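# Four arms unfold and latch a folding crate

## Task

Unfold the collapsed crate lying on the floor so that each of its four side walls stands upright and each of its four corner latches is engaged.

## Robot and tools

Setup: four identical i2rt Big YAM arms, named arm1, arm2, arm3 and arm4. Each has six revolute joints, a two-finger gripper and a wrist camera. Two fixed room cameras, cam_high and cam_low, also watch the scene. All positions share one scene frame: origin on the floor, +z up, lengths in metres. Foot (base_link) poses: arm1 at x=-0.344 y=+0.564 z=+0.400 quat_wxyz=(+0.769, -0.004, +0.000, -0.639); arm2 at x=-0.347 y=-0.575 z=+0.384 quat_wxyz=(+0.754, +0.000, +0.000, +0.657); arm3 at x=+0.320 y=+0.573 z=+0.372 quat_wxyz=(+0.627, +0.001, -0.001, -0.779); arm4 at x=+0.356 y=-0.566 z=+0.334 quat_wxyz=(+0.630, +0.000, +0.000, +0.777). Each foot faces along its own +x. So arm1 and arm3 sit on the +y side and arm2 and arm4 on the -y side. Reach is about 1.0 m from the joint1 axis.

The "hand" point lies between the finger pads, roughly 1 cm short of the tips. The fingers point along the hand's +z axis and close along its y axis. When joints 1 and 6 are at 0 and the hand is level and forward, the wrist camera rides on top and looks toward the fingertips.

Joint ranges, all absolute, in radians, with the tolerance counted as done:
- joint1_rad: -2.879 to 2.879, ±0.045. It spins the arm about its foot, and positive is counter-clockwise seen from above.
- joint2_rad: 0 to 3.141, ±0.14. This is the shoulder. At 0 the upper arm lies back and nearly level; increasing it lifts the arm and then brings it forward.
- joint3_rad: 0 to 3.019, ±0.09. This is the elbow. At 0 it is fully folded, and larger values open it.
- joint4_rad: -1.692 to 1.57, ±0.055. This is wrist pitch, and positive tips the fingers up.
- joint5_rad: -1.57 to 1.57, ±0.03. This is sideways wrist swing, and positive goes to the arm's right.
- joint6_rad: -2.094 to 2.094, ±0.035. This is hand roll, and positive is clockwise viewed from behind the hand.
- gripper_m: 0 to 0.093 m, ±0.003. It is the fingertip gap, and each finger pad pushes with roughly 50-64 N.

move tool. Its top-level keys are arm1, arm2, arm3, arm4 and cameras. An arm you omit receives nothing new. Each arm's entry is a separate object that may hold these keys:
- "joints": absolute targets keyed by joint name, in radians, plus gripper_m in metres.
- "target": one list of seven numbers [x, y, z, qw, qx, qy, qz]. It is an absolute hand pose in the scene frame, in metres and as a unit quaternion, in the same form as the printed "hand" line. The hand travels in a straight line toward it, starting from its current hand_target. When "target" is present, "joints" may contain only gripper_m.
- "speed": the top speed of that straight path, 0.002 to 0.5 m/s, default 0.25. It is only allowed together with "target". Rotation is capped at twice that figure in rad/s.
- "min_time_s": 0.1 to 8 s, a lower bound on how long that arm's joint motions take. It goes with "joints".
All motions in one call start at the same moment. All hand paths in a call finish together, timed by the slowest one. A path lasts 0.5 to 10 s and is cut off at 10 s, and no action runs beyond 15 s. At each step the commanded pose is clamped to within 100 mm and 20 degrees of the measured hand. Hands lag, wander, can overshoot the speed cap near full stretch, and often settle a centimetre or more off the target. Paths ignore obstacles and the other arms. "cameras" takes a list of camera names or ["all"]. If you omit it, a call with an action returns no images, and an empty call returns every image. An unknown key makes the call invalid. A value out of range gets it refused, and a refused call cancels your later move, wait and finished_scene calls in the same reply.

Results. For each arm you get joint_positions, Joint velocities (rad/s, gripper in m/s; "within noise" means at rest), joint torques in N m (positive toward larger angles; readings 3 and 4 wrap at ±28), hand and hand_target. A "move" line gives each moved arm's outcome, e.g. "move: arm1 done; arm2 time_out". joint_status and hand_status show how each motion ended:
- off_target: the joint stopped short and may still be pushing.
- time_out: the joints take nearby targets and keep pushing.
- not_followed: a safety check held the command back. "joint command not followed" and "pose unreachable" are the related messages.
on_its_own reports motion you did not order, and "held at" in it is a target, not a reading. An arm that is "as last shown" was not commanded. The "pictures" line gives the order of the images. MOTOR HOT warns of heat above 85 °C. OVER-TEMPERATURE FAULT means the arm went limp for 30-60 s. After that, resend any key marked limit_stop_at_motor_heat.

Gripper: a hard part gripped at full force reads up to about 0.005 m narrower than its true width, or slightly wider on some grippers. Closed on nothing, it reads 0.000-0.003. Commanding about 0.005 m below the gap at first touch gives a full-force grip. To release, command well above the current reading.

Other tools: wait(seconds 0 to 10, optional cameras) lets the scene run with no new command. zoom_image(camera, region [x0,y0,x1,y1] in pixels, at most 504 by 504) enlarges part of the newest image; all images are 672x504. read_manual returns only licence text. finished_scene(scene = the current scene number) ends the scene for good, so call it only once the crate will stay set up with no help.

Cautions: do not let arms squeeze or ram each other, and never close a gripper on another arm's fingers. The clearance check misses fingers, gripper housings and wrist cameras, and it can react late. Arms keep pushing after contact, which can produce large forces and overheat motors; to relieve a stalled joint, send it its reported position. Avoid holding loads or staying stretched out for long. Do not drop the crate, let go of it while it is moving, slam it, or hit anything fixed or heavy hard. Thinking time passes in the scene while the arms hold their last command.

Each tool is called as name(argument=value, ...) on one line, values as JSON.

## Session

move(cameras=["cam_high", "cam_low"])

zoom_image(camera="cam_high", region=[250, 240, 420, 410])

Scene clock: 0.00 s.
Joint torques (N m): no reading
Motor temperatures (°C): arm1=[27 28 28 26 23 23 25] | arm2=[23 24 24 24 27 26 25] | arm3=[26 24 26 23 26 23 27] | arm4=[24 26 26 29 26 25 26]
Heat: arm1: hottest joint2_rad 28 °C; arm2: hottest joint5_rad 27 °C; arm3: hottest gripper 27 °C; arm4: hottest joint4_rad 29 °C.
Joint velocities: within noise
arm1.joint_positions: joint1_rad=+0.789 joint2_rad=+0.609 joint3_rad=+1.408 joint4_rad=-1.451 joint5_rad=+0.217 joint6_rad=-0.687 gripper_m=+0.09396
arm1.joint_status: not commanded
arm1.hand: x=-0.1883 y=+0.4177 z=+0.9285 quat_wxyz=(-0.292, -0.006, -0.892, +0.344) (m; scene frame)
arm1.hand_target: x=-0.1903 y=+0.4192 z=+0.9383 quat_wxyz=(-0.301, -0.007, -0.887, +0.350) (m; scene frame)
arm1.hand_status: not commanded
arm2.joint_positions: joint1_rad=-0.187 joint2_rad=+0.597 joint3_rad=+1.311 joint4_rad=-1.291 joint5_rad=+0.240 joint6_rad=-0.242 gripper_m=+0.09396
arm2.joint_status: not commanded
arm2.hand: x=-0.2313 y=-0.3616 z=+0.9012 quat_wxyz=(-0.466, +0.549, -0.680, -0.136) (m; scene frame)
arm2.hand_target: x=-0.2318 y=-0.3633 z=+0.9149 quat_wxyz=(-0.477, +0.543, -0.676, -0.143) (m; scene frame)
arm2.hand_status: not commanded
arm3.joint_positions: joint1_rad=+0.868 joint2_rad=+0.636 joint3_rad=+1.401 joint4_rad=-1.459 joint5_rad=+0.267 joint6_rad=-0.464 gripper_m=+0.09396
arm3.joint_status: not commanded
arm3.hand: x=+0.4150 y=+0.3713 z=+0.8920 quat_wxyz=(-0.249, -0.258, -0.861, +0.361) (m; scene frame)
arm3.hand_target: x=+0.4139 y=+0.3728 z=+0.9011 quat_wxyz=(-0.257, -0.258, -0.856, +0.367) (m; scene frame)
arm3.hand_status: not commanded
arm4.joint_positions: joint1_rad=-0.127 joint2_rad=+0.607 joint3_rad=+1.357 joint4_rad=-1.287 joint5_rad=+0.181 joint6_rad=-0.762 gripper_m=+0.09396
arm4.joint_status: not commanded
arm4.hand: x=+0.3685 y=-0.3250 z=+0.8718 quat_wxyz=(-0.478, +0.793, -0.350, -0.141) (m; scene frame)
arm4.hand_target: x=+0.3687 y=-0.3277 z=+0.8812 quat_wxyz=(-0.487, +0.788, -0.349, -0.145) (m; scene frame)
arm4.hand_status: not commanded
pictures: cam_high, cam_low

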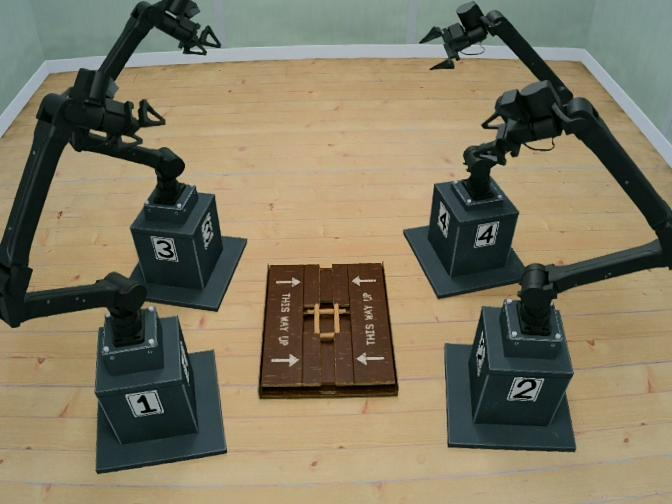

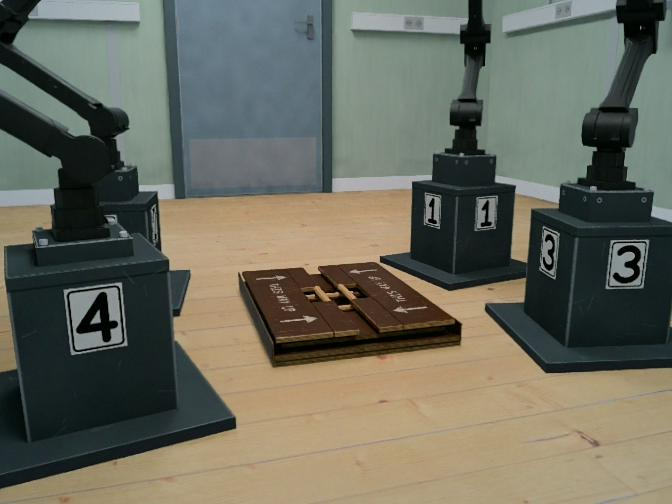

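Scaled by 2.965 from the camera's 672x504 image, which has a finer 960x720 frame.

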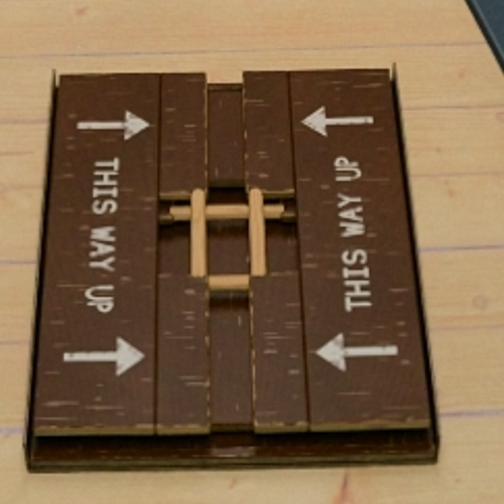

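move(arm1={"joints": {"joint1_rad": 0.108, "joint2_rad": 1.365, "joint3_rad": 0.768, "joint4_rad": -0.974, "joint5_rad": 0.0, "joint6_rad": 0.291, "gripper_m": 0.05}, "min_time_s": 2.5}, arm2={"joints": {"joint1_rad": -0.425, "joint2_rad": 2.40, "joint3_rad": 1.72, "joint4_rad": -0.90, "joint5_rad": 0.0, "joint6_rad": 1.03, "gripper_m": 0.05}, "min_time_s": 2.5}, arm3={"joints": {"joint1_rad": -0.566, "joint2_rad": 1.792, "joint3_rad": 1.054, "joint4_rad": -0.833, "joint5_rad": 0.0, "joint6_rad": 0.79, "gripper_m": 0.05}, "min_time_s": 2.5}, arm4={"joints": {"joint1_rad": 0.116, "joint2_rad": 1.281, "joint3_rad": 0.887, "joint4_rad": -1.176, "joint5_rad": 0.0, "joint6_rad": 0.323, "gripper_m": 0.05}, "min_time_s": 2.5}, cameras=[])

move(arm2={"target": [-0.006, -0.012, 0.125, 0.0124, 0.021, 1, 0.0177], "speed": 0.2}, cameras=["arm2_cam_wrist", "cam_high"])

zoom_image(camera="arm2_cam_wrist", region=[170, 60, 500, 340])

Scene clock: 20.70 s.
Joint torques (N m): arm1=[-0.56 -10.11 6.8 1.01 0.1 0.15] | arm2=[-0.79 -25.41 7.61 0.5 -0.03 0.04] | arm3=[-0.15 -12.34 4.77 0.79 0.01 0.16] | arm4=[2.37 -7.47 8.53 0.39 -0.13 0.28]
Motor temperatures (°C): arm1=[27 28 29 26 23 23 25] | arm2=[23 25 25 24 27 26 24] | arm3=[26 25 28 23 26 23 27] | arm4=[24 26 28 29 26 25 26]
Heat: arm1: hottest joint3_rad 29 °C; arm2: hottest joint5_rad 27 °C; arm3: hottest joint3_rad 28 °C; arm4: hottest joint4_rad 29 °C.
move: arm1 done; arm2 done; arm3 done; arm4 done
Joint velocities: within noise
arm1.joint_positions: joint1_rad=+0.122 joint2_rad=+1.370 joint3_rad=+0.770 joint4_rad=-0.983 joint5_rad=+0.002 joint6_rad=+0.279 gripper_m=+0.05007
arm1.joint_status: all done
arm1.hand: x=-0.2466 y=+0.2545 z=+0.4527 quat_wxyz=(+0.006, -0.697, -0.717, +0.002) (m; scene frame)
arm1.hand_target: x=-0.2481 y=+0.2529 z=+0.4502 quat_wxyz=(+0.005, -0.704, -0.710, +0.002) (m; scene frame)
arm1.hand_status: not commanded
arm2.joint_positions: joint1_rad=-0.419 joint2_rad=+2.433 joint3_rad=+1.688 joint4_rad=-0.907 joint5_rad=+0.004 joint6_rad=+1.021 gripper_m=+0.05013
arm2.joint_status: all done
arm2.hand: x=-0.0219 y=-0.0538 z=+0.2035 quat_wxyz=(+0.019, -0.002, -0.999, +0.036) (m; scene frame)
arm2.hand_target: x=-0.0076 y=-0.0334 z=+0.2252 quat_wxyz=(+0.004, -0.008, -1.000, +0.008) (m; scene frame)
arm2.hand_status: not commanded
arm3.joint_positions: joint1_rad=-0.569 joint2_rad=+1.788 joint3_rad=+1.061 joint4_rad=-0.845 joint5_rad=+0.003 joint6_rad=+0.782 gripper_m=+0.05013
arm3.joint_status: all done
arm3.hand: x=-0.0016 y=+0.2523 z=+0.3544 quat_wxyz=(+0.002, -1.000, -0.002, -0.001) (m; scene frame)
arm3.hand_target: x=+0.0012 y=+0.2535 z=+0.3459 quat_wxyz=(+0.004, -1.000, +0.002, -0.006) (m; scene frame)
arm3.hand_status: not commanded
arm4.joint_positions: joint1_rad=+0.105 joint2_rad=+1.283 joint3_rad=+0.895 joint4_rad=-1.186 joint5_rad=+0.002 joint6_rad=+0.304 gripper_m=+0.05007
arm4.joint_status: all done
arm4.hand: x=+0.2545 y=-0.2497 z=+0.4550 quat_wxyz=(+0.000, +0.710, -0.704, +0.002) (m; scene frame)
arm4.hand_target: x=+0.2521 y=-0.2512 z=+0.4494 quat_wxyz=(+0.002, +0.706, -0.708, +0.004) (m; scene frame)
arm4.hand_status: not commanded
pictures: none
No camera images: "cameras" was empty.

Scene clock: 22.20 s.
Joint torques (N m): arm1=[-0.5 -10.81 6.75 1.22 0.1 0.15] | arm2=[0.85 -25.29 7.21 0.61 0.09 0.06] | arm3=[-0.09 -12.45 4.86 0.77 0.05 0.13] | arm4=[2.32 -7.53 8.5 0.39 -0.13 0.29]
Motor temperatures (°C): arm1=[27 28 29 26 23 23 25] | arm2=[23 25 25 24 27 26 24] | arm3=[26 25 28 23 26 23 27] | arm4=[24 26 28 29 26 25 26]
Heat: arm1: hottest joint3_rad 29 °C; arm2: hottest joint5_rad 27 °C; arm3: hottest joint3_rad 28 °C; arm4: hottest joint4_rad 29 °C.
move: arm2 off_target
Joint velocities: within noise
arm1.joint_positions: joint1_rad=+0.123 joint2_rad=+1.370 joint3_rad=+0.770 joint4_rad=-0.983 joint5_rad=+0.002 joint6_rad=+0.279 gripper_m=+0.05007
arm1.joint_status: not commanded
arm1.hand: x=-0.2461 y=+0.2547 z=+0.4527 quat_wxyz=(+0.006, -0.697, -0.717, +0.002) (m; scene frame)
arm1.hand_target: x=-0.2476 y=+0.2531 z=+0.4502 quat_wxyz=(+0.005, -0.703, -0.711, +0.002) (m; scene frame)
arm1.hand_status: not commanded
arm2.joint_positions: joint1_rad=-0.413 joint2_rad=+2.616 joint3_rad=+1.765 joint4_rad=-0.729 joint5_rad=+0.004 joint6_rad=+1.064 gripper_m=+0.05013
arm2.joint_status: not commanded
arm2.hand: x=-0.0152 y=-0.0358 z=+0.1110 quat_wxyz=(+0.000, -0.021, -1.000, +0.005) (m; scene frame)
arm2.hand_target: x=-0.0085 y=-0.0125 z=+0.1252 quat_wxyz=(-0.012, -0.020, -1.000, -0.017) (m; scene frame)
arm2.hand_status: off_target (0.029 m and 3.0 deg from the pose sent, 0.090 m and 7.4 deg at the start)
arm3.joint_positions: joint1_rad=-0.577 joint2_rad=+1.788 joint3_rad=+1.061 joint4_rad=-0.845 joint5_rad=+0.003 joint6_rad=+0.782 gripper_m=+0.05013
arm3.joint_status: not commanded
arm3.hand: x=-0.0041 y=+0.2548 z=+0.3544 quat_wxyz=(+0.002, -1.000, +0.002, -0.001) (m; scene frame)
arm3.hand_target: x=-0.0013 y=+0.2560 z=+0.3459 quat_wxyz=(+0.004, -1.000, +0.005, -0.006) (m; scene frame)
arm3.hand_status: not commanded
arm4.joint_positions: joint1_rad=+0.100 joint2_rad=+1.283 joint3_rad=+0.895 joint4_rad=-1.186 joint5_rad=+0.002 joint6_rad=+0.306 gripper_m=+0.05007
arm4.joint_status: not commanded
arm4.hand: x=+0.2560 y=-0.2492 z=+0.4550 quat_wxyz=(+0.000, +0.708, -0.707, +0.002) (m; scene frame)
arm4.hand_target: x=+0.2536 y=-0.2508 z=+0.4494 quat_wxyz=(+0.002, +0.704, -0.710, +0.004) (m; scene frame)
arm4.hand_status: not commanded
pictures: arm2_cam_wrist, cam_high

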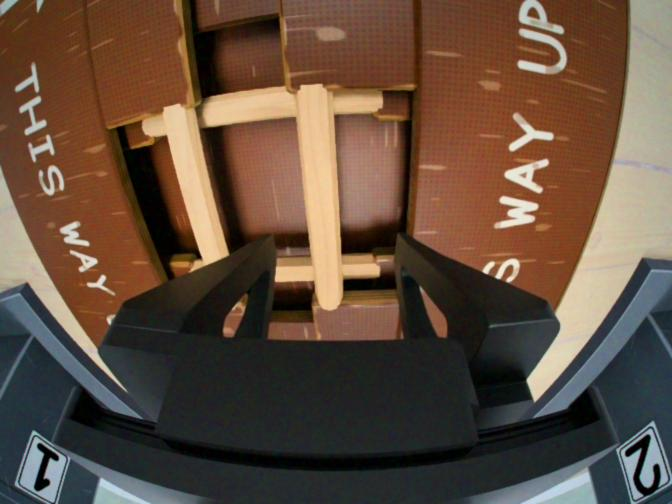

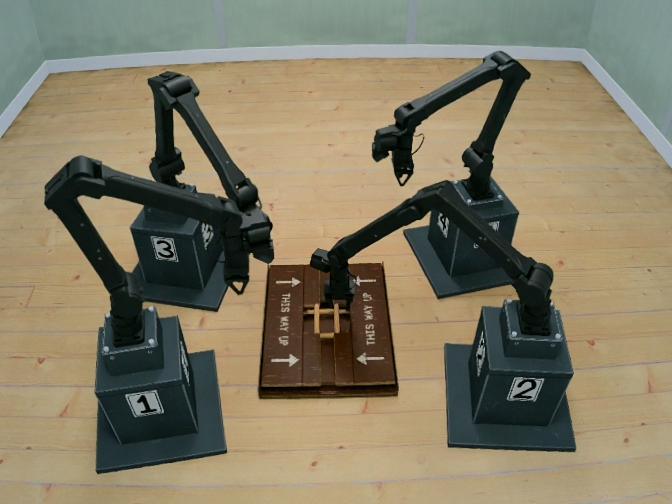

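Scaled by 1.527 from the camera's 672x504 image, which has a finer 960x720 frame.

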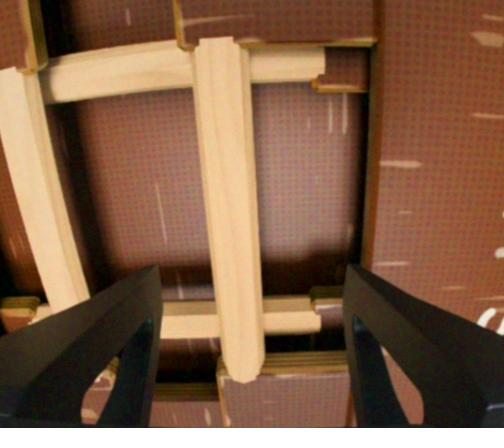

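move(arm2={"target": [-0.004, -0.0175, 0.047, 0.0124, 0.021, 1, 0.0177], "speed": 0.12}, cameras=[])

move(arm2={"joints": {"gripper_m": 0.012}}, cameras=["arm2_cam_wrist"])

Scene clock: 30.17 s.
Joint torques (N m): arm1=[-0.38 -10.11 6.71 1.14 0.11 0.2] | arm2=[0.03 -25.11 6.89 0.62 0.11 -0.04] | arm3=[-0.79 -12.22 4.86 0.76 0.06 0.16] | arm4=[2.32 -7.47 8.5 0.4 -0.13 0.28]
Motor temperatures (°C): arm1=[27 28 30 26 23 23 25] | arm2=[23 25 25 24 27 26 24] | arm3=[26 25 28 23 26 23 27] | arm4=[24 26 28 29 26 25 26]
Heat: arm1: hottest joint3_rad 30 °C; arm2: hottest joint5_rad 27 °C; arm3: hottest joint3_rad 28 °C; arm4: hottest joint4_rad 29 °C.
move: arm2 off_target
Joint velocities: within noise
arm1, arm3, arm4: as last shown
arm2.joint_positions: joint1_rad=-0.413 joint2_rad=+2.768 joint3_rad=+1.857 joint4_rad=-0.659 joint5_rad=+0.002 joint6_rad=+1.071 gripper_m=+0.05012
arm2.joint_status: not commanded
arm2.hand: x=-0.0150 y=-0.0350 z=+0.0403 quat_wxyz=(-0.002, -0.025, -1.000, +0.000) (m; scene frame)
arm2.hand_target: x=-0.0047 y=-0.0186 z=+0.0475 quat_wxyz=(-0.012, -0.025, -0.999, -0.018) (m; scene frame)
arm2.hand_status: off_target (0.022 m and 2.4 deg from the pose sent, 0.068 m and 3.0 deg at the start)
pictures: none
No camera images: "cameras" was empty.

Scene clock: 30.93 s.
Joint torques (N m): arm1=[-1.14 -10.52 6.68 0.94 0.12 0.21] | arm2=[-0.32 -25.17 6.34 0.42 0.09 0.25] | arm3=[-0.44 -12.28 4.88 0.8 0.06 0.15] | arm4=[2.32 -7.53 8.49 0.39 -0.13 0.28]
Motor temperatures (°C): arm1=[27 28 30 26 23 23 25] | arm2=[23 25 25 24 27 26 24] | arm3=[26 25 28 23 26 23 27] | arm4=[24 26 28 29 26 25 26]
Heat: arm1: hottest joint3_rad 30 °C; arm2: hottest joint5_rad 27 °C; arm3: hottest joint3_rad 28 °C; arm4: hottest joint4_rad 29 °C.
move: arm2 off_target
Joint velocities: within noise
arm1, arm3, arm4: as last shown
arm2.joint_positions: joint1_rad=-0.407 joint2_rad=+2.768 joint3_rad=+1.864 joint4_rad=-0.650 joint5_rad=+0.008 joint6_rad=+1.038 gripper_m=+0.01735
arm2.joint_status: gripper_m off_target (ended at +0.01738, target +0.01200)
arm2.hand: x=-0.0141 y=-0.0280 z=+0.0421 quat_wxyz=(-0.009, -0.005, -1.000, -0.006) (m; scene frame)
arm2.hand_target: x=-0.0059 y=-0.0175 z=+0.0474 quat_wxyz=(-0.015, -0.018, -1.000, -0.017) (m; scene frame)
arm2.hand_status: not commanded
pictures: arm2_cam_wrist

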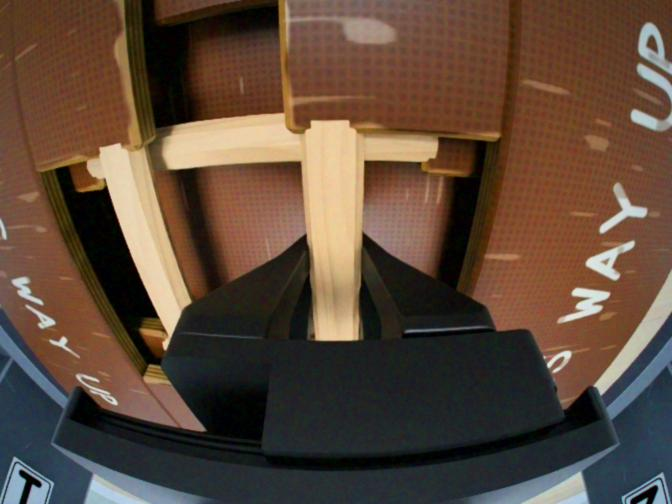

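move(arm2={"target": [-0.001, -0.0279, 0.110, 0.0126, 0.006, 0.994, 0.105], "speed": 0.1}, cameras=[])

move(arm2={"target": [-0.0024, -0.0629, 0.186, 0.0131, 0.006, 0.984, 0.18], "speed": 0.12}, cameras=[])

move(arm2={"target": [-0.0053, -0.1299, 0.240, 0.0137, 0.006, 0.957, 0.29], "speed": 0.12}, cameras=["cam_low", "arm2_cam_wrist"])

Scene clock: 37.43 s.
Joint torques (N m): arm1=[-0.91 -10.64 6.72 1.07 0.09 0.19] | arm2=[-1.38 -29.16 3.15 -0.18 -0.03 -0.11] | arm3=[-0.73 -12.45 4.75 0.85 0.05 0.15] | arm4=[2.26 -7.53 8.5 0.4 -0.13 0.28]
Motor temperatures (°C): arm1=[27 28 30 26 23 23 25] | arm2=[23 27 25 24 27 26 25] | arm3=[26 25 28 23 26 23 27] | arm4=[24 26 28 29 26 25 26]
Heat: arm1: hottest joint3_rad 30 °C; arm2: hottest joint2_rad 27 °C; arm3: hottest joint3_rad 28 °C; arm4: hottest joint4_rad 29 °C.
move: arm2 off_target
Joint velocities: within noise
arm1, arm3, arm4: as last shown
arm2.joint_positions: joint1_rad=-0.436 joint2_rad=+2.634 joint3_rad=+1.647 joint4_rad=-0.406 joint5_rad=-0.098 joint6_rad=+1.010 gripper_m=+0.01734
arm2.joint_status: not commanded
arm2.hand: x=-0.0139 y=-0.0282 z=+0.0774 quat_wxyz=(-0.007, -0.001, -0.995, -0.101) (m; scene frame)
arm2.hand_target: x=-0.0007 y=-0.0250 z=+0.1086 quat_wxyz=(-0.013, -0.006, -0.994, -0.110) (m; scene frame)
arm2.hand_status: off_target (0.035 m and 1.0 deg from the pose sent, 0.069 m and 11.4 deg at the start)
pictures: none
No camera images: "cameras" was empty.

Scene clock: 38.83 s.
Joint torques (N m): arm1=[-0.85 -10.52 6.64 0.95 0.12 0.18] | arm2=[-1.49 -26.7 3.11 0.14 0.01 -0.06] | arm3=[-0.5 -12.45 4.77 0.73 0.05 0.14] | arm4=[2.32 -7.53 8.49 0.4 -0.13 0.28]
Motor temperatures (°C): arm1=[27 28 30 26 23 23 25] | arm2=[23 27 25 24 27 26 25] | arm3=[26 25 28 23 26 23 27] | arm4=[24 26 28 29 26 25 26]
Heat: arm1: hottest joint3_rad 30 °C; arm2: hottest joint2_rad 27 °C; arm3: hottest joint3_rad 28 °C; arm4: hottest joint4_rad 29 °C.
move: arm2 off_target
Joint velocities: within noise
arm1, arm3, arm4: as last shown
arm2.joint_positions: joint1_rad=-0.491 joint2_rad=+2.398 joint3_rad=+1.366 joint4_rad=-0.249 joint5_rad=-0.193 joint6_rad=+0.969 gripper_m=+0.01676
arm2.joint_status: not commanded
arm2.hand: x=-0.0136 y=-0.0600 z=+0.1588 quat_wxyz=(-0.005, +0.002, -0.985, -0.172) (m; scene frame)
arm2.hand_target: x=-0.0017 y=-0.0612 z=+0.1854 quat_wxyz=(-0.014, -0.006, -0.983, -0.181) (m; scene frame)
arm2.hand_status: off_target (0.030 m and 1.5 deg from the pose sent, 0.115 m and 9.2 deg at the start)
pictures: none
No camera images: "cameras" was empty.

Scene clock: 40.43 s.
Joint torques (N m): arm1=[-0.62 -10.64 6.61 1.14 0.11 0.18] | arm2=[-1.44 -24 2.37 0.35 -0.12 -0.08] | arm3=[-0.79 -12.51 4.82 0.83 0.03 0.13] | arm4=[2.32 -7.53 8.5 0.39 -0.13 0.29]
Motor temperatures (°C): arm1=[27 28 30 26 23 23 25] | arm2=[23 27 25 24 27 26 25] | arm3=[26 25 28 23 26 23 27] | arm4=[24 26 28 29 26 25 26]
Heat: arm1: hottest joint3_rad 30 °C; arm2: hottest joint2_rad 27 °C; arm3: hottest joint3_rad 28 °C; arm4: hottest joint4_rad 29 °C.
move: arm2 off_target
Joint velocities: within noise
arm1, arm3, arm4: as last shown
arm2.joint_positions: joint1_rad=-0.614 joint2_rad=+2.210 joint3_rad=+1.047 joint4_rad=+0.036 joint5_rad=-0.372 joint6_rad=+0.907 gripper_m=+0.01666
arm2.joint_status: not commanded
arm2.hand: x=-0.0140 y=-0.1260 z=+0.2147 quat_wxyz=(-0.004, -0.001, -0.959, -0.282) (m; scene frame)
arm2.hand_target: x=-0.0049 y=-0.1293 z=+0.2392 quat_wxyz=(-0.014, -0.006, -0.957, -0.290) (m; scene frame)
arm2.hand_status: off_target (0.027 m and 1.6 deg from the pose sent, 0.107 m and 13.9 deg at the start)
pictures: arm2_cam_wrist, cam_low

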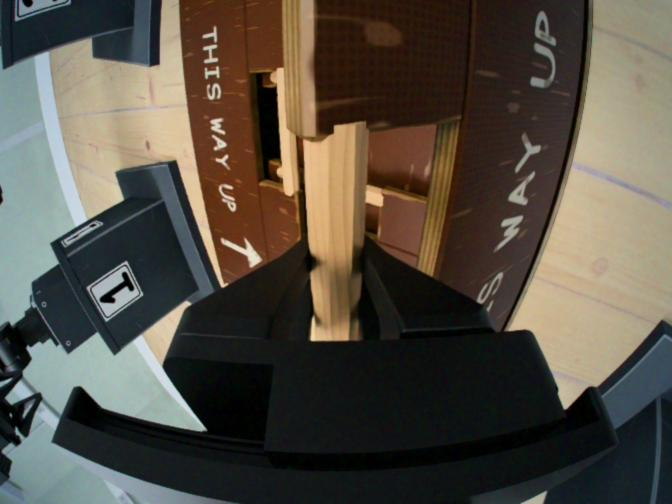

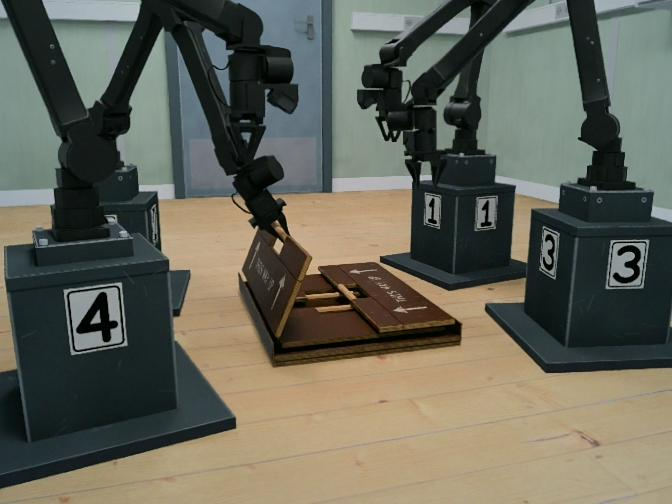

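move(arm2={"target": [-0.0072, -0.1769, 0.253, 0.0141, 0.006, 0.938, 0.347], "speed": 0.12}, arm3={"target": [-0.012, 0.0257, 0.10, 0, 1, -0.006, 0], "speed": 0.3}, cameras=["arm3_cam_wrist"])

zoom_image(camera="arm3_cam_wrist", region=[170, 60, 500, 340])

Scene clock: 44.43 s.
Joint torques (N m): arm1=[-0.62 -10.64 6.78 1.05 0.11 0.18] | arm2=[-1.49 -22.07 1.73 0.59 -0.29 -0.07] | arm3=[-0.67 -18.26 7.38 0.03 0.3 0.17] | arm4=[2.32 -7.47 8.5 0.39 -0.13 0.28]
Motor temperatures (°C): arm1=[27 28 30 26 23 23 25] | arm2=[23 28 25 24 27 26 25] | arm3=[26 25 28 23 26 23 27] | arm4=[24 26 28 29 26 25 26]
Heat: arm1: hottest joint3_rad 30 °C; arm2: hottest joint2_rad 28 °C; arm3: hottest joint3_rad 28 °C; arm4: hottest joint4_rad 29 °C.
move: arm2 off_target; arm3 off_target
Joint velocities: within noise
arm1, arm4: as last shown
arm2.joint_positions: joint1_rad=-0.709 joint2_rad=+2.157 joint3_rad=+0.900 joint4_rad=+0.186 joint5_rad=-0.486 joint6_rad=+0.857 gripper_m=+0.01668
arm2.joint_status: not commanded
arm2.hand: x=-0.0150 y=-0.1730 z=+0.2293 quat_wxyz=(-0.003, -0.002, -0.942, -0.335) (m; scene frame)
arm2.hand_target: x=-0.0079 y=-0.1776 z=+0.2502 quat_wxyz=(-0.013, -0.008, -0.940, -0.342) (m; scene frame)
arm2.hand_status: off_target (0.025 m and 2.0 deg from the pose sent, 0.064 m and 8.0 deg at the start)
arm3.joint_positions: joint1_rad=-0.337 joint2_rad=+2.585 joint3_rad=+1.743 joint4_rad=-0.721 joint5_rad=+0.002 joint6_rad=+1.027 gripper_m=+0.05013
arm3.joint_status: not commanded
arm3.hand: x=-0.0134 y=+0.0329 z=+0.1103 quat_wxyz=(-0.003, -1.000, +0.005, +0.001) (m; scene frame)
arm3.hand_target: x=-0.0122 y=+0.0283 z=+0.0988 quat_wxyz=(+0.001, -1.000, +0.006, +0.001) (m; scene frame)
arm3.hand_status: off_target (0.013 m and 0.4 deg from the pose sent, 0.342 m and 0.5 deg at the start)
pictures: arm3_cam_wrist

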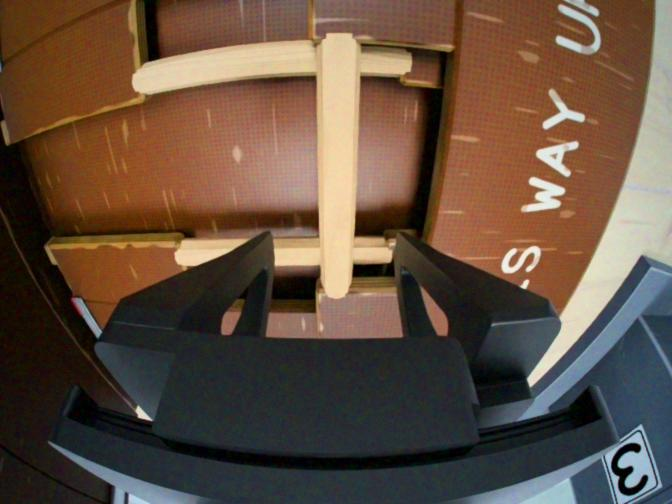

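Scaled by 1.527 from the camera's 672x504 image, which has a finer 960x720 frame.

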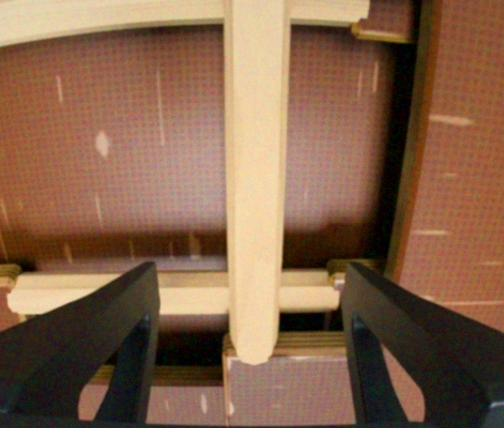

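move(arm2={"target": [-0.0085, -0.2069, 0.253, 0.0144, 0.0055, 0.92, 0.392], "speed": 0.08}, arm3={"target": [-0.011, 0.0257, 0.031, 0, 1, -0.006, 0], "speed": 0.12}, cameras=[])

move(arm3={"joints": {"gripper_m": 0.012}}, cameras=["arm3_cam_wrist", "cam_low"])

Scene clock: 48.43 s.
Joint torques (N m): arm1=[-0.21 -10.93 6.8 1.1 0.12 0.2] | arm2=[-2.96 -20.84 0.62 1.35 -1.4 -0.13] | arm3=[0.21 -18.84 6.84 0.69 0.19 0.13] | arm4=[2.32 -7.53 8.49 0.39 -0.13 0.29]
Motor temperatures (°C): arm1=[27 28 31 26 23 23 25] | arm2=[23 27 25 24 27 26 25] | arm3=[26 26 28 23 26 23 27] | arm4=[24 26 29 29 26 25 26]
Heat: arm1: hottest joint3_rad 31 °C; arm2: hottest joint2_rad 27 °C; arm3: hottest joint3_rad 28 °C; arm4: hottest joint3_rad 29 °C.
move: arm2 off_target; arm3 off_target
Joint velocities: within noise
arm1, arm4: as last shown
arm2.joint_positions: joint1_rad=-0.769 joint2_rad=+2.162 joint3_rad=+0.829 joint4_rad=+0.315 joint5_rad=-0.570 joint6_rad=+0.840 gripper_m=+0.01670
arm2.joint_status: not commanded
arm2.hand: x=-0.0148 y=-0.1957 z=+0.2327 quat_wxyz=(-0.007, -0.004, -0.926, -0.377) (m; scene frame)
arm2.hand_target: x=-0.0083 y=-0.2059 z=+0.2518 quat_wxyz=(-0.013, -0.009, -0.920, -0.392) (m; scene frame)
arm2.hand_status: off_target (0.024 m and 2.1 deg from the pose sent, 0.042 m and 7.2 deg at the start)
arm3.joint_positions: joint1_rad=-0.337 joint2_rad=+2.733 joint3_rad=+1.839 joint4_rad=-0.687 joint5_rad=+0.003 joint6_rad=+1.029 gripper_m=+0.05013
arm3.joint_status: not commanded
arm3.hand: x=-0.0119 y=+0.0354 z=+0.0435 quat_wxyz=(+0.005, -1.000, +0.005, -0.003) (m; scene frame)
arm3.hand_target: x=-0.0103 y=+0.0274 z=+0.0315 quat_wxyz=(+0.001, -1.000, +0.005, +0.000) (m; scene frame)
arm3.hand_status: off_target (0.016 m and 0.7 deg from the pose sent, 0.080 m and 0.4 deg at the start)
pictures: none
No camera images: "cameras" was empty.

Scene clock: 49.13 s.
Joint torques (N m): arm1=[-1.14 -10.46 6.54 0.9 0.1 0.16] | arm2=[-2.96 -20.78 0.62 1.35 -1.4 -0.14] | arm3=[0.32 -17.96 6.99 0.55 0.17 0.17] | arm4=[2.32 -7.47 8.49 0.39 -0.13 0.28]
Motor temperatures (°C): arm1=[27 28 31 26 23 23 25] | arm2=[23 27 25 24 27 26 25] | arm3=[26 26 28 23 26 23 27] | arm4=[24 26 29 29 26 25 26]
Heat: arm1: hottest joint3_rad 31 °C; arm2: hottest joint2_rad 27 °C; arm3: hottest joint3_rad 28 °C; arm4: hottest joint3_rad 29 °C.
move: arm3 off_target
Joint velocities: within noise
arm1.joint_positions: joint1_rad=+0.123 joint2_rad=+1.370 joint3_rad=+0.770 joint4_rad=-0.983 joint5_rad=+0.002 joint6_rad=+0.279 gripper_m=+0.05007
arm1.joint_status: not commanded
arm1.hand: x=-0.2461 y=+0.2547 z=+0.4527 quat_wxyz=(+0.006, -0.697, -0.717, +0.002) (m; scene frame)
arm1.hand_target: x=-0.2476 y=+0.2531 z=+0.4502 quat_wxyz=(+0.005, -0.703, -0.711, +0.002) (m; scene frame)
arm1.hand_status: not commanded
arm2: as last shown
arm3.joint_positions: joint1_rad=-0.337 joint2_rad=+2.733 joint3_rad=+1.839 joint4_rad=-0.687 joint5_rad=+0.003 joint6_rad=+1.029 gripper_m=+0.01571
arm3.joint_status: gripper_m off_target (ended at +0.01574, target +0.01200)
arm3.hand: x=-0.0119 y=+0.0354 z=+0.0435 quat_wxyz=(+0.005, -1.000, +0.005, -0.003) (m; scene frame)
arm3.hand_target: x=-0.0103 y=+0.0274 z=+0.0315 quat_wxyz=(+0.001, -1.000, +0.006, +0.000) (m; scene frame)
arm3.hand_status: not commanded
arm4.joint_positions: joint1_rad=+0.100 joint2_rad=+1.283 joint3_rad=+0.895 joint4_rad=-1.186 joint5_rad=+0.002 joint6_rad=+0.306 gripper_m=+0.05007
arm4.joint_status: not commanded
arm4.hand: x=+0.2560 y=-0.2492 z=+0.4550 quat_wxyz=(+0.000, +0.708, -0.707, +0.002) (m; scene frame)
arm4.hand_target: x=+0.2536 y=-0.2508 z=+0.4494 quat_wxyz=(+0.002, +0.704, -0.710, +0.004) (m; scene frame)
arm4.hand_status: not commanded
pictures: arm3_cam_wrist, cam_low

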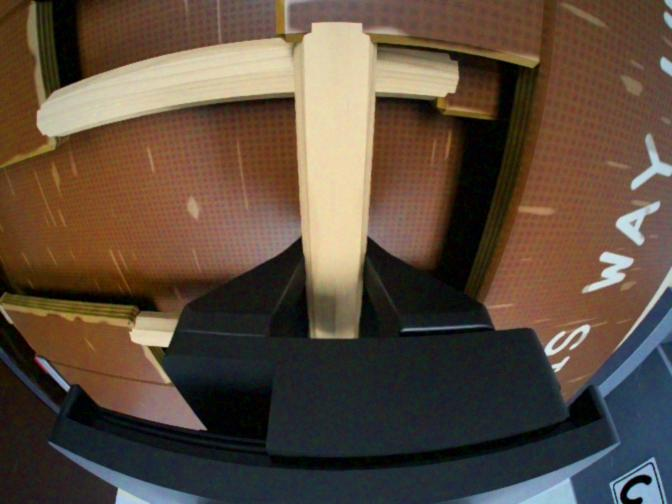

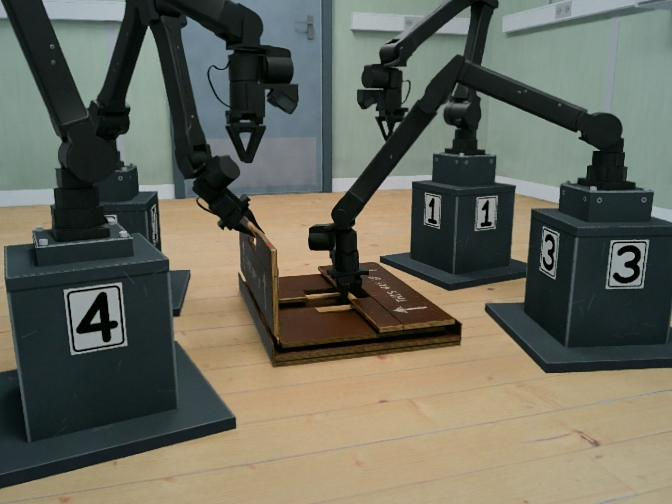

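move(arm3={"target": [-0.0076, 0.0442, 0.127, 0.105, 0.9945, -0.006, -0.0006], "speed": 0.11}, arm2={"target": [-0.0088, -0.214, 0.252, 0.0144, 0.0055, 0.92, 0.392], "speed": 0.05}, cameras=[])

move(arm3={"target": [-0.0064, 0.0722, 0.171, 0.165, 0.986, -0.006, -0.001], "speed": 0.12}, cameras=[])

move(arm3={"target": [-0.0034, 0.1452, 0.232, 0.276, 0.961, -0.006, -0.0017], "speed": 0.12}, cameras=["cam_low"])

Scene clock: 56.90 s.
Joint torques (N m): arm1=[-0.62 -10.75 6.57 1.13 0.11 0.2] | arm2=[-3.96 -21.01 0.59 1.31 -1.37 -0.32] | arm3=[-0.85 -23.24 2.35 -0.47 -0.09 0.12] | arm4=[2.32 -7.47 8.5 0.39 -0.13 0.28]
Motor temperatures (°C): arm1=[27 28 31 26 23 23 25] | arm2=[23 27 25 24 28 26 25] | arm3=[26 26 28 23 26 23 27] | arm4=[24 26 29 29 26 25 26]
Heat: arm1: hottest joint3_rad 31 °C; arm2: hottest joint5_rad 28 °C; arm3: hottest joint3_rad 28 °C; arm4: hottest joint3_rad 29 °C.
move: arm2 off_target; arm3 off_target
Joint velocities: within noise
arm1, arm4: as last shown
arm2.joint_positions: joint1_rad=-0.770 joint2_rad=+2.163 joint3_rad=+0.829 joint4_rad=+0.318 joint5_rad=-0.578 joint6_rad=+0.837 gripper_m=+0.01670
arm2.joint_status: not commanded
arm2.hand: x=-0.0151 y=-0.1954 z=+0.2329 quat_wxyz=(-0.005, -0.001, -0.925, -0.380) (m; scene frame)
arm2.hand_target: x=-0.0045 y=-0.2091 z=+0.2528 quat_wxyz=(-0.018, -0.004, -0.919, -0.395) (m; scene frame)
arm2.hand_status: off_target (0.027 m and 1.9 deg from the pose sent, 0.027 m and 2.1 deg at the start)
arm3.joint_positions: joint1_rad=-0.368 joint2_rad=+2.519 joint3_rad=+1.538 joint4_rad=-0.394 joint5_rad=-0.098 joint6_rad=+1.003 gripper_m=+0.01559
arm3.joint_status: not commanded
arm3.hand: x=-0.0118 y=+0.0392 z=+0.1064 quat_wxyz=(-0.108, -0.994, +0.003, +0.011) (m; scene frame)
arm3.hand_target: x=-0.0101 y=+0.0417 z=+0.1263 quat_wxyz=(-0.108, -0.994, +0.005, +0.007) (m; scene frame)
arm3.hand_status: off_target (0.022 m and 1.3 deg from the pose sent, 0.084 m and 12.7 deg at the start)
pictures: none
No camera images: "cameras" was empty.

Scene clock: 58.07 s.
Joint torques (N m): arm1=[-0.91 -9.76 6.78 1.1 0.12 0.16] | arm2=[-3.9 -21.01 0.58 1.32 -1.37 -0.32] | arm3=[-1.03 -20.66 1.83 0.06 -0.21 0.09] | arm4=[2.32 -7.47 8.49 0.39 -0.13 0.28]
Motor temperatures (°C): arm1=[27 28 31 26 23 23 25] | arm2=[23 27 25 24 28 26 25] | arm3=[26 26 28 23 26 23 27] | arm4=[24 26 29 29 26 25 26]
Heat: arm1: hottest joint3_rad 31 °C; arm2: hottest joint5_rad 28 °C; arm3: hottest joint3_rad 28 °C; arm4: hottest joint3_rad 29 °C.
move: arm3 off_target
Joint velocities: within noise
arm1, arm2, arm4: as last shown
arm3.joint_positions: joint1_rad=-0.413 joint2_rad=+2.361 joint3_rad=+1.338 joint4_rad=-0.259 joint5_rad=-0.179 joint6_rad=+0.972 gripper_m=+0.01510
arm3.joint_status: not commanded
arm3.hand: x=-0.0113 y=+0.0639 z=+0.1579 quat_wxyz=(-0.168, -0.986, +0.002, +0.009) (m; scene frame)
arm3.hand_target: x=-0.0065 y=+0.0720 z=+0.1701 quat_wxyz=(-0.164, -0.986, +0.006, +0.001) (m; scene frame)
arm3.hand_status: off_target (0.016 m and 1.1 deg from the pose sent, 0.073 m and 6.7 deg at the start)
pictures: none
No camera images: "cameras" was empty.

Scene clock: 59.70 s.
Joint torques (N m): arm1=[-0.5 -10.17 6.72 1.16 0.09 0.18] | arm2=[-3.9 -21.01 0.58 1.32 -1.37 -0.33] | arm3=[-1.08 -19.02 0.79 0.16 -0.26 0.08] | arm4=[2.32 -7.47 8.5 0.39 -0.13 0.29]
Motor temperatures (°C): arm1=[27 28 31 26 23 23 25] | arm2=[23 28 25 24 28 26 25] | arm3=[26 26 28 23 26 23 28] | arm4=[24 26 29 29 26 25 26]
Heat: arm1: hottest joint3_rad 31 °C; arm2: hottest joint2_rad 28 °C; arm3: hottest joint3_rad 28 °C; arm4: hottest joint3_rad 29 °C.
move: arm3 off_target
Joint velocities: within noise
arm1, arm2, arm4: as last shown
arm3.joint_positions: joint1_rad=-0.541 joint2_rad=+2.151 joint3_rad=+1.009 joint4_rad=+0.023 joint5_rad=-0.360 joint6_rad=+0.898 gripper_m=+0.01510
arm3.joint_status: not commanded
arm3.hand: x=-0.0114 y=+0.1331 z=+0.2198 quat_wxyz=(-0.281, -0.960, +0.001, +0.011) (m; scene frame)
arm3.hand_target: x=-0.0037 y=+0.1439 z=+0.2318 quat_wxyz=(-0.277, -0.961, +0.008, +0.002) (m; scene frame)
arm3.hand_status: off_target (0.019 m and 1.3 deg from the pose sent, 0.110 m and 12.7 deg at the start)
pictures: cam_low

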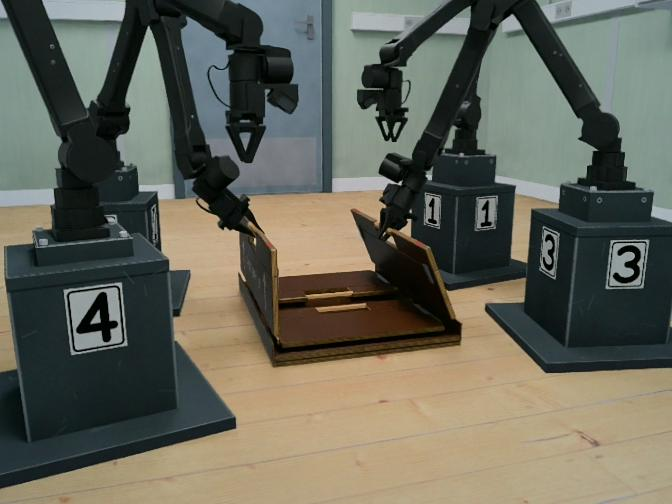

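move(arm3={"target": [-0.0015, 0.1902, 0.246, 0.334, 0.943, -0.0057, -0.002], "speed": 0.11}, arm1={"target": [-0.10, 0.05, 0.25, 0.010, 0.7227, 0.6915, -0.003], "speed": 0.3}, cameras=[])

move(arm3={"target": [-0.0005, 0.2142, 0.246, 0.385, 0.923, -0.0055, -0.0023], "speed": 0.08}, arm1={"target": [-0.0665, -0.010, 0.09, 0.010, 0.7227, 0.6915, -0.003], "speed": 0.2}, cameras=["arm1_cam_wrist", "cam_high", "cam_low"])

zoom_image(camera="arm1_cam_wrist", region=[170, 60, 500, 340])

Scene clock: 64.10 s.
Joint torques (N m): arm1=[0.85 -21.19 7.97 0.24 0.2 0.19] | arm2=[-3.9 -20.95 0.58 1.32 -1.37 -0.32] | arm3=[-1.2 -17.32 0.06 0.47 -0.58 0.07] | arm4=[2.26 -7.47 8.5 0.4 -0.13 0.28]
Motor temperatures (°C): arm1=[27 28 31 26 23 23 25] | arm2=[23 28 25 24 28 26 25] | arm3=[26 27 28 23 26 23 28] | arm4=[24 26 29 29 26 25 26]
Heat: arm1: hottest joint3_rad 31 °C; arm2: hottest joint2_rad 28 °C; arm3: hottest joint3_rad 28 °C; arm4: hottest joint3_rad 29 °C.
move: arm1 off_target; arm3 off_target
Joint velocities: within noise
arm1.joint_positions: joint1_rad=+0.254 joint2_rad=+2.228 joint3_rad=+1.353 joint4_rad=-0.689 joint5_rad=-0.006 joint6_rad=+0.477 gripper_m=+0.05007
arm1.joint_status: not commanded
arm1.hand: x=-0.1096 y=+0.0625 z=+0.2493 quat_wxyz=(-0.004, -0.721, -0.693, +0.003) (m; scene frame)
arm1.hand_target: x=-0.1007 y=+0.0531 z=+0.2484 quat_wxyz=(-0.009, -0.722, -0.691, +0.004) (m; scene frame)
arm1.hand_status: off_target (0.016 m and 0.7 deg from the pose sent, 0.323 m and 4.6 deg at the start)
arm2, arm4: as last shown
arm3.joint_positions: joint1_rad=-0.640 joint2_rad=+2.096 joint3_rad=+0.864 joint4_rad=+0.171 joint5_rad=-0.478 joint6_rad=+0.840 gripper_m=+0.01513
arm3.joint_status: not commanded
arm3.hand: x=-0.0111 y=+0.1794 z=+0.2349 quat_wxyz=(-0.335, -0.942, -0.001, +0.012) (m; scene frame)
arm3.hand_target: x=-0.0012 y=+0.1890 z=+0.2457 quat_wxyz=(-0.335, -0.942, +0.005, +0.002) (m; scene frame)
arm3.hand_status: off_target (0.018 m and 1.4 deg from the pose sent, 0.064 m and 6.5 deg at the start)
pictures: none
No camera images: "cameras" was empty.

Scene clock: 65.97 s.
Joint torques (N m): arm1=[0.5 -25.7 7.49 0.23 0.1 0.16] | arm2=[-3.96 -20.95 0.58 1.31 -1.37 -0.32] | arm3=[-1.38 -15.38 -0.43 1.35 -1.37 0.07] | arm4=[2.26 -7.47 8.49 0.4 -0.13 0.28]
Motor temperatures (°C): arm1=[27 29 31 26 23 23 25] | arm2=[23 28 25 24 28 26 25] | arm3=[26 27 28 23 26 23 28] | arm4=[24 26 29 29 26 25 26]
Heat: arm1: hottest joint3_rad 31 °C; arm2: hottest joint2_rad 28 °C; arm3: hottest joint3_rad 28 °C; arm4: hottest joint3_rad 29 °C.
move: arm1 off_target; arm3 off_target
Joint velocities: within noise
arm1.joint_positions: joint1_rad=+0.260 joint2_rad=+2.673 joint3_rad=+1.761 joint4_rad=-0.649 joint5_rad=-0.006 joint6_rad=+0.486 gripper_m=+0.05007
arm1.joint_status: not commanded
arm1.hand: x=-0.0759 y=-0.0031 z=+0.0929 quat_wxyz=(-0.006, -0.722, -0.692, +0.003) (m; scene frame)
arm1.hand_target: x=-0.0664 y=-0.0081 z=+0.0895 quat_wxyz=(-0.010, -0.722, -0.691, +0.003) (m; scene frame)
arm1.hand_status: off_target (0.012 m and 0.5 deg from the pose sent, 0.180 m and 0.7 deg at the start)
arm2.joint_positions: joint1_rad=-0.772 joint2_rad=+2.163 joint3_rad=+0.829 joint4_rad=+0.318 joint5_rad=-0.578 joint6_rad=+0.837 gripper_m=+0.01670
arm2.joint_status: not commanded
arm2.hand: x=-0.0146 y=-0.1960 z=+0.2329 quat_wxyz=(-0.006, -0.002, -0.925, -0.380) (m; scene frame)
arm2.hand_target: x=-0.0039 y=-0.2096 z=+0.2528 quat_wxyz=(-0.019, -0.005, -0.919, -0.395) (m; scene frame)
arm2.hand_status: not commanded
arm3.joint_positions: joint1_rad=-0.702 joint2_rad=+2.098 joint3_rad=+0.794 joint4_rad=+0.290 joint5_rad=-0.564 joint6_rad=+0.816 gripper_m=+0.01515
arm3.joint_status: not commanded
arm3.hand: x=-0.0112 y=+0.2031 z=+0.2381 quat_wxyz=(-0.376, -0.927, -0.001, +0.015) (m; scene frame)
arm3.hand_target: x=-0.0002 y=+0.2131 z=+0.2448 quat_wxyz=(-0.383, -0.924, +0.007, +0.000) (m; scene frame)
arm3.hand_status: off_target (0.017 m and 2.0 deg from the pose sent, 0.038 m and 6.3 deg at the start)
arm4: as last shown
pictures: arm1_cam_wrist, cam_high, cam_low

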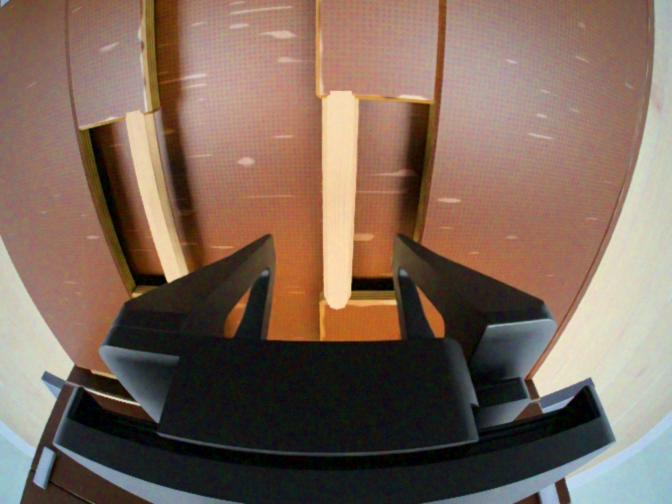

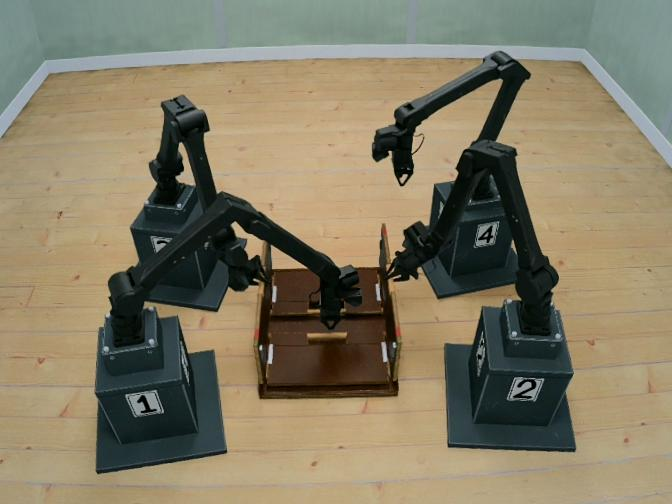

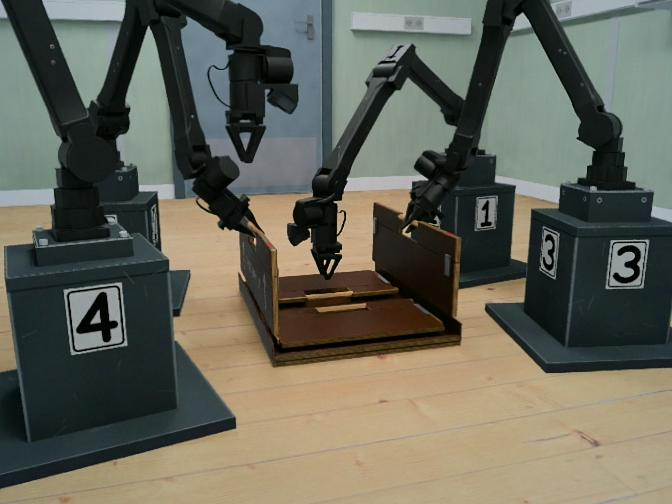

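Scaled by 1.527 from the camera's 672x504 image, which has a finer 960x720 frame.

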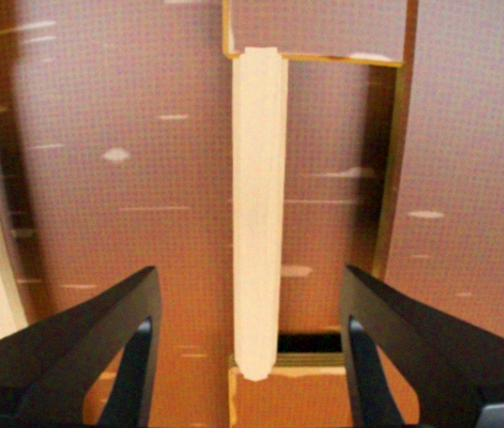

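move(arm1={"target": [-0.066, -0.008, 0.032, 0.010, 0.7227, 0.6915, -0.003], "speed": 0.1, "joints": {"gripper_m": 0.05}}, cameras=["arm1_cam_wrist"])

Scene clock: 75.03 s.
Joint torques (N m): arm1=[0.79 -25.82 7.35 0.75 0.04 0.17] | arm2=[-3.9 -21.01 0.59 1.33 -1.37 -0.33] | arm3=[-1.67 -15.33 -0.43 1.35 -1.35 0.08] | arm4=[2.32 -7.47 8.49 0.4 -0.13 0.28]
Motor temperatures (°C): arm1=[27 30 31 26 23 23 25] | arm2=[23 29 25 24 28 26 26] | arm3=[26 26 28 23 27 23 28] | arm4=[24 26 29 29 26 25 26]
Heat: arm1: hottest joint3_rad 31 °C; arm2: hottest joint2_rad 29 °C; arm3: hottest joint3_rad 28 °C; arm4: hottest joint3_rad 29 °C.
move: arm1 off_target
Joint velocities: within noise
arm1.joint_positions: joint1_rad=+0.260 joint2_rad=+2.803 joint3_rad=+1.853 joint4_rad=-0.626 joint5_rad=-0.007 joint6_rad=+0.488 gripper_m=+0.05007
arm1.joint_status: all done
arm1.hand: x=-0.0779 y=+0.0006 z=+0.0352 quat_wxyz=(+0.001, -0.722, -0.692, +0.000) (m; scene frame)
arm1.hand_target: x=-0.0664 y=-0.0077 z=+0.0331 quat_wxyz=(-0.011, -0.723, -0.691, +0.003) (m; scene frame)
arm1.hand_status: off_target (0.015 m and 1.3 deg from the pose sent, 0.062 m and 0.5 deg at the start)
arm2, arm3, arm4: as last shown
pictures: arm1_cam_wrist

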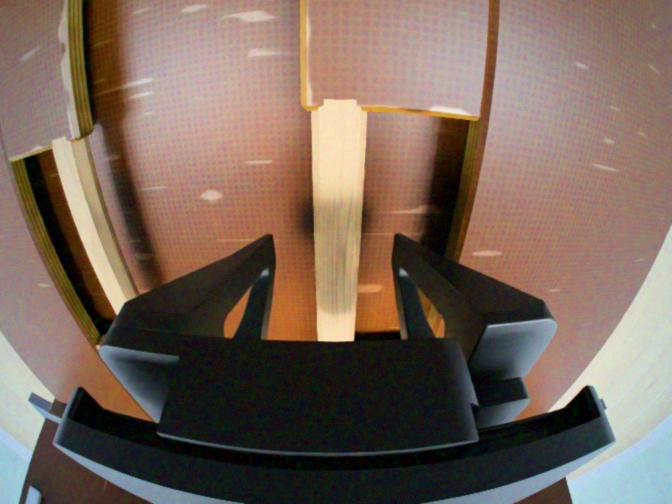

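move(arm1={"joints": {"gripper_m": 0.012}}, cameras=["arm1_cam_wrist"])

Scene clock: 76.13 s.
Joint torques (N m): arm1=[0.56 -25.35 7.16 0.98 0.07 0.16] | arm2=[-3.9 -21.01 0.61 1.31 -1.37 -0.33] | arm3=[-1.55 -15.62 -0.31 1.33 -1.36 0.08] | arm4=[2.32 -7.47 8.5 0.4 -0.13 0.28]
Motor temperatures (°C): arm1=[27 30 31 26 23 23 25] | arm2=[23 29 25 24 28 26 26] | arm3=[26 26 28 23 27 23 28] | arm4=[24 26 29 29 26 25 26]
Heat: arm1: hottest joint3_rad 31 °C; arm2: hottest joint2_rad 29 °C; arm3: hottest joint3_rad 28 °C; arm4: hottest joint3_rad 29 °C.
move: arm1 off_target
Joint velocities: within noise
arm1.joint_positions: joint1_rad=+0.260 joint2_rad=+2.803 joint3_rad=+1.853 joint4_rad=-0.626 joint5_rad=+0.000 joint6_rad=+0.493 gripper_m=+0.01689
arm1.joint_status: gripper_m off_target (ended at +0.01692, target +0.01200)
arm1.hand: x=-0.0791 y=+0.0000 z=+0.0353 quat_wxyz=(+0.002, -0.724, -0.690, +0.004) (m; scene frame)
arm1.hand_target: x=-0.0676 y=-0.0083 z=+0.0331 quat_wxyz=(-0.010, -0.724, -0.689, +0.006) (m; scene frame)
arm1.hand_status: not commanded
arm2, arm3, arm4: as last shown
pictures: arm1_cam_wrist

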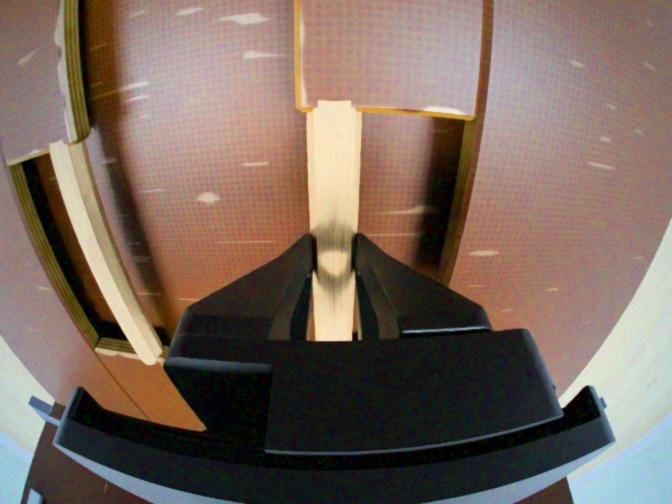

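move(arm1={"target": [-0.0768, -0.0118, 0.107, 0.0729, 0.7199, 0.6889, 0.057], "speed": 0.1, "joints": {"gripper_m": 0.012}})

move(arm1={"target": [-0.1018, -0.0105, 0.159, 0.1230, 0.7138, 0.6830, 0.1049], "speed": 0.1, "joints": {"gripper_m": 0.012}}, cameras=["cam_high"])

Scene clock: 83.70 s.
Joint torques (N m): arm1=[-0.56 -30.62 4.44 0.57 0.04 0] | arm2=[-3.84 -20.95 0.57 1.33 -1.25 -0.32] | arm3=[-1.73 -15.74 -0.51 1.22 -1.3 0.09] | arm4=[2.32 -7.47 8.5 0.4 -0.13 0.28]
Motor temperatures (°C): arm1=[27 31 31 26 23 23 25] | arm2=[23 29 24 24 28 26 26] | arm3=[26 26 27 23 28 23 28] | arm4=[24 26 29 29 26 25 26]
Heat: arm1: hottest joint2_rad 31 °C; arm2: hottest joint2_rad 29 °C; arm3: hottest joint5_rad 28 °C; arm4: hottest joint3_rad 29 °C.
move: arm1 off_target
Joint velocities: within noise
arm1.joint_positions: joint1_rad=+0.203 joint2_rad=+2.676 joint3_rad=+1.698 joint4_rad=-0.529 joint5_rad=-0.173 joint6_rad=+0.451 gripper_m=+0.01688
arm1.joint_status: gripper_m off_target (ended at +0.01688, target +0.01200)
arm1.hand: x=-0.0843 y=-0.0002 z=+0.0801 quat_wxyz=(-0.061, -0.724, -0.684, -0.065) (m; scene frame)
arm1.hand_target: x=-0.0805 y=-0.0159 z=+0.1057 quat_wxyz=(-0.078, -0.721, -0.687, -0.058) (m; scene frame)
arm1.hand_status: off_target (0.030 m and 1.8 deg from the pose sent, 0.073 m and 11.1 deg at the start)
arm2.joint_positions: joint1_rad=-0.772 joint2_rad=+2.163 joint3_rad=+0.827 joint4_rad=+0.318 joint5_rad=-0.581 joint6_rad=+0.837 gripper_m=+0.01670
arm2.joint_status: not commanded
arm2.hand: x=-0.0156 y=-0.1962 z=+0.2329 quat_wxyz=(-0.004, -0.002, -0.925, -0.380) (m; scene frame)
arm2.hand_target: x=-0.0047 y=-0.2100 z=+0.2525 quat_wxyz=(-0.018, -0.005, -0.919, -0.394) (m; scene frame)
arm2.hand_status: not commanded
arm3.joint_positions: joint1_rad=-0.699 joint2_rad=+2.098 joint3_rad=+0.791 joint4_rad=+0.295 joint5_rad=-0.566 joint6_rad=+0.823 gripper_m=+0.01515
arm3.joint_status: not commanded
arm3.hand: x=-0.0092 y=+0.2025 z=+0.2381 quat_wxyz=(-0.377, -0.926, +0.001, +0.014) (m; scene frame)
arm3.hand_target: x=+0.0024 y=+0.2131 z=+0.2442 quat_wxyz=(-0.382, -0.924, +0.009, -0.003) (m; scene frame)
arm3.hand_status: not commanded
arm4.joint_positions: joint1_rad=+0.100 joint2_rad=+1.283 joint3_rad=+0.895 joint4_rad=-1.186 joint5_rad=+0.002 joint6_rad=+0.306 gripper_m=+0.05007
arm4.joint_status: not commanded
arm4.hand: x=+0.2560 y=-0.2492 z=+0.4550 quat_wxyz=(+0.000, +0.708, -0.707, +0.002) (m; scene frame)
arm4.hand_target: x=+0.2536 y=-0.2508 z=+0.4494 quat_wxyz=(+0.002, +0.704, -0.710, +0.004) (m; scene frame)
arm4.hand_status: not commanded
pictures: none

Scene clock: 85.07 s.
Joint torques (N m): arm1=[-1.26 -28.86 4.41 0.55 -0.1 -0.02] | arm2=[-3.9 -21.01 0.58 1.32 -1.25 -0.33] | arm3=[-1.2 -15.21 -0.5 1.03 -1.3 0.09] | arm4=[2.26 -7.47 8.49 0.4 -0.13 0.28]
Motor temperatures (°C): arm1=[27 31 31 26 23 23 25] | arm2=[23 29 24 24 28 26 26] | arm3=[26 26 27 23 28 23 28] | arm4=[24 26 29 29 26 25 26]
Heat: arm1: hottest joint2_rad 31 °C; arm2: hottest joint2_rad 29 °C; arm3: hottest joint5_rad 28 °C; arm4: hottest joint3_rad 29 °C.
move: arm1 off_target
Joint velocities: within noise
arm1.joint_positions: joint1_rad=+0.140 joint2_rad=+2.538 joint3_rad=+1.557 joint4_rad=-0.485 joint5_rad=-0.294 joint6_rad=+0.401 gripper_m=+0.01642
arm1.joint_status: gripper_m off_target (ended at +0.01642, target +0.01200)
arm1.hand: x=-0.1036 y=+0.0007 z=+0.1350 quat_wxyz=(-0.108, -0.719, -0.678, -0.108) (m; scene frame)
arm1.hand_target: x=-0.1020 y=-0.0109 z=+0.1580 quat_wxyz=(-0.122, -0.715, -0.681, -0.101) (m; scene frame)
arm1.hand_status: off_target (0.027 m and 2.0 deg from the pose sent, 0.081 m and 8.5 deg at the start)
arm2, arm3, arm4: as last shown
pictures: cam_high

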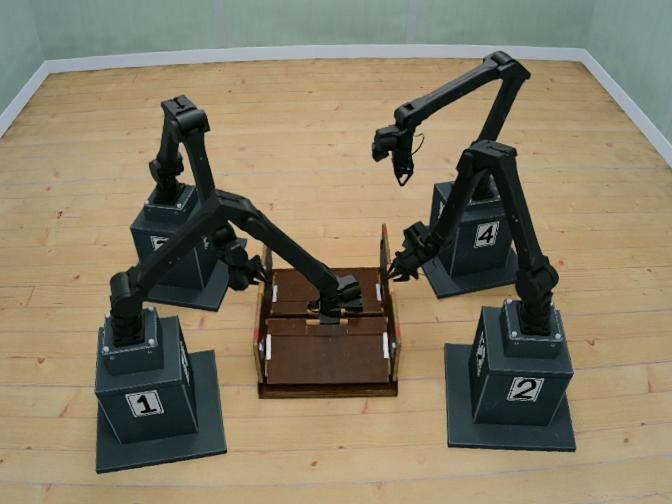

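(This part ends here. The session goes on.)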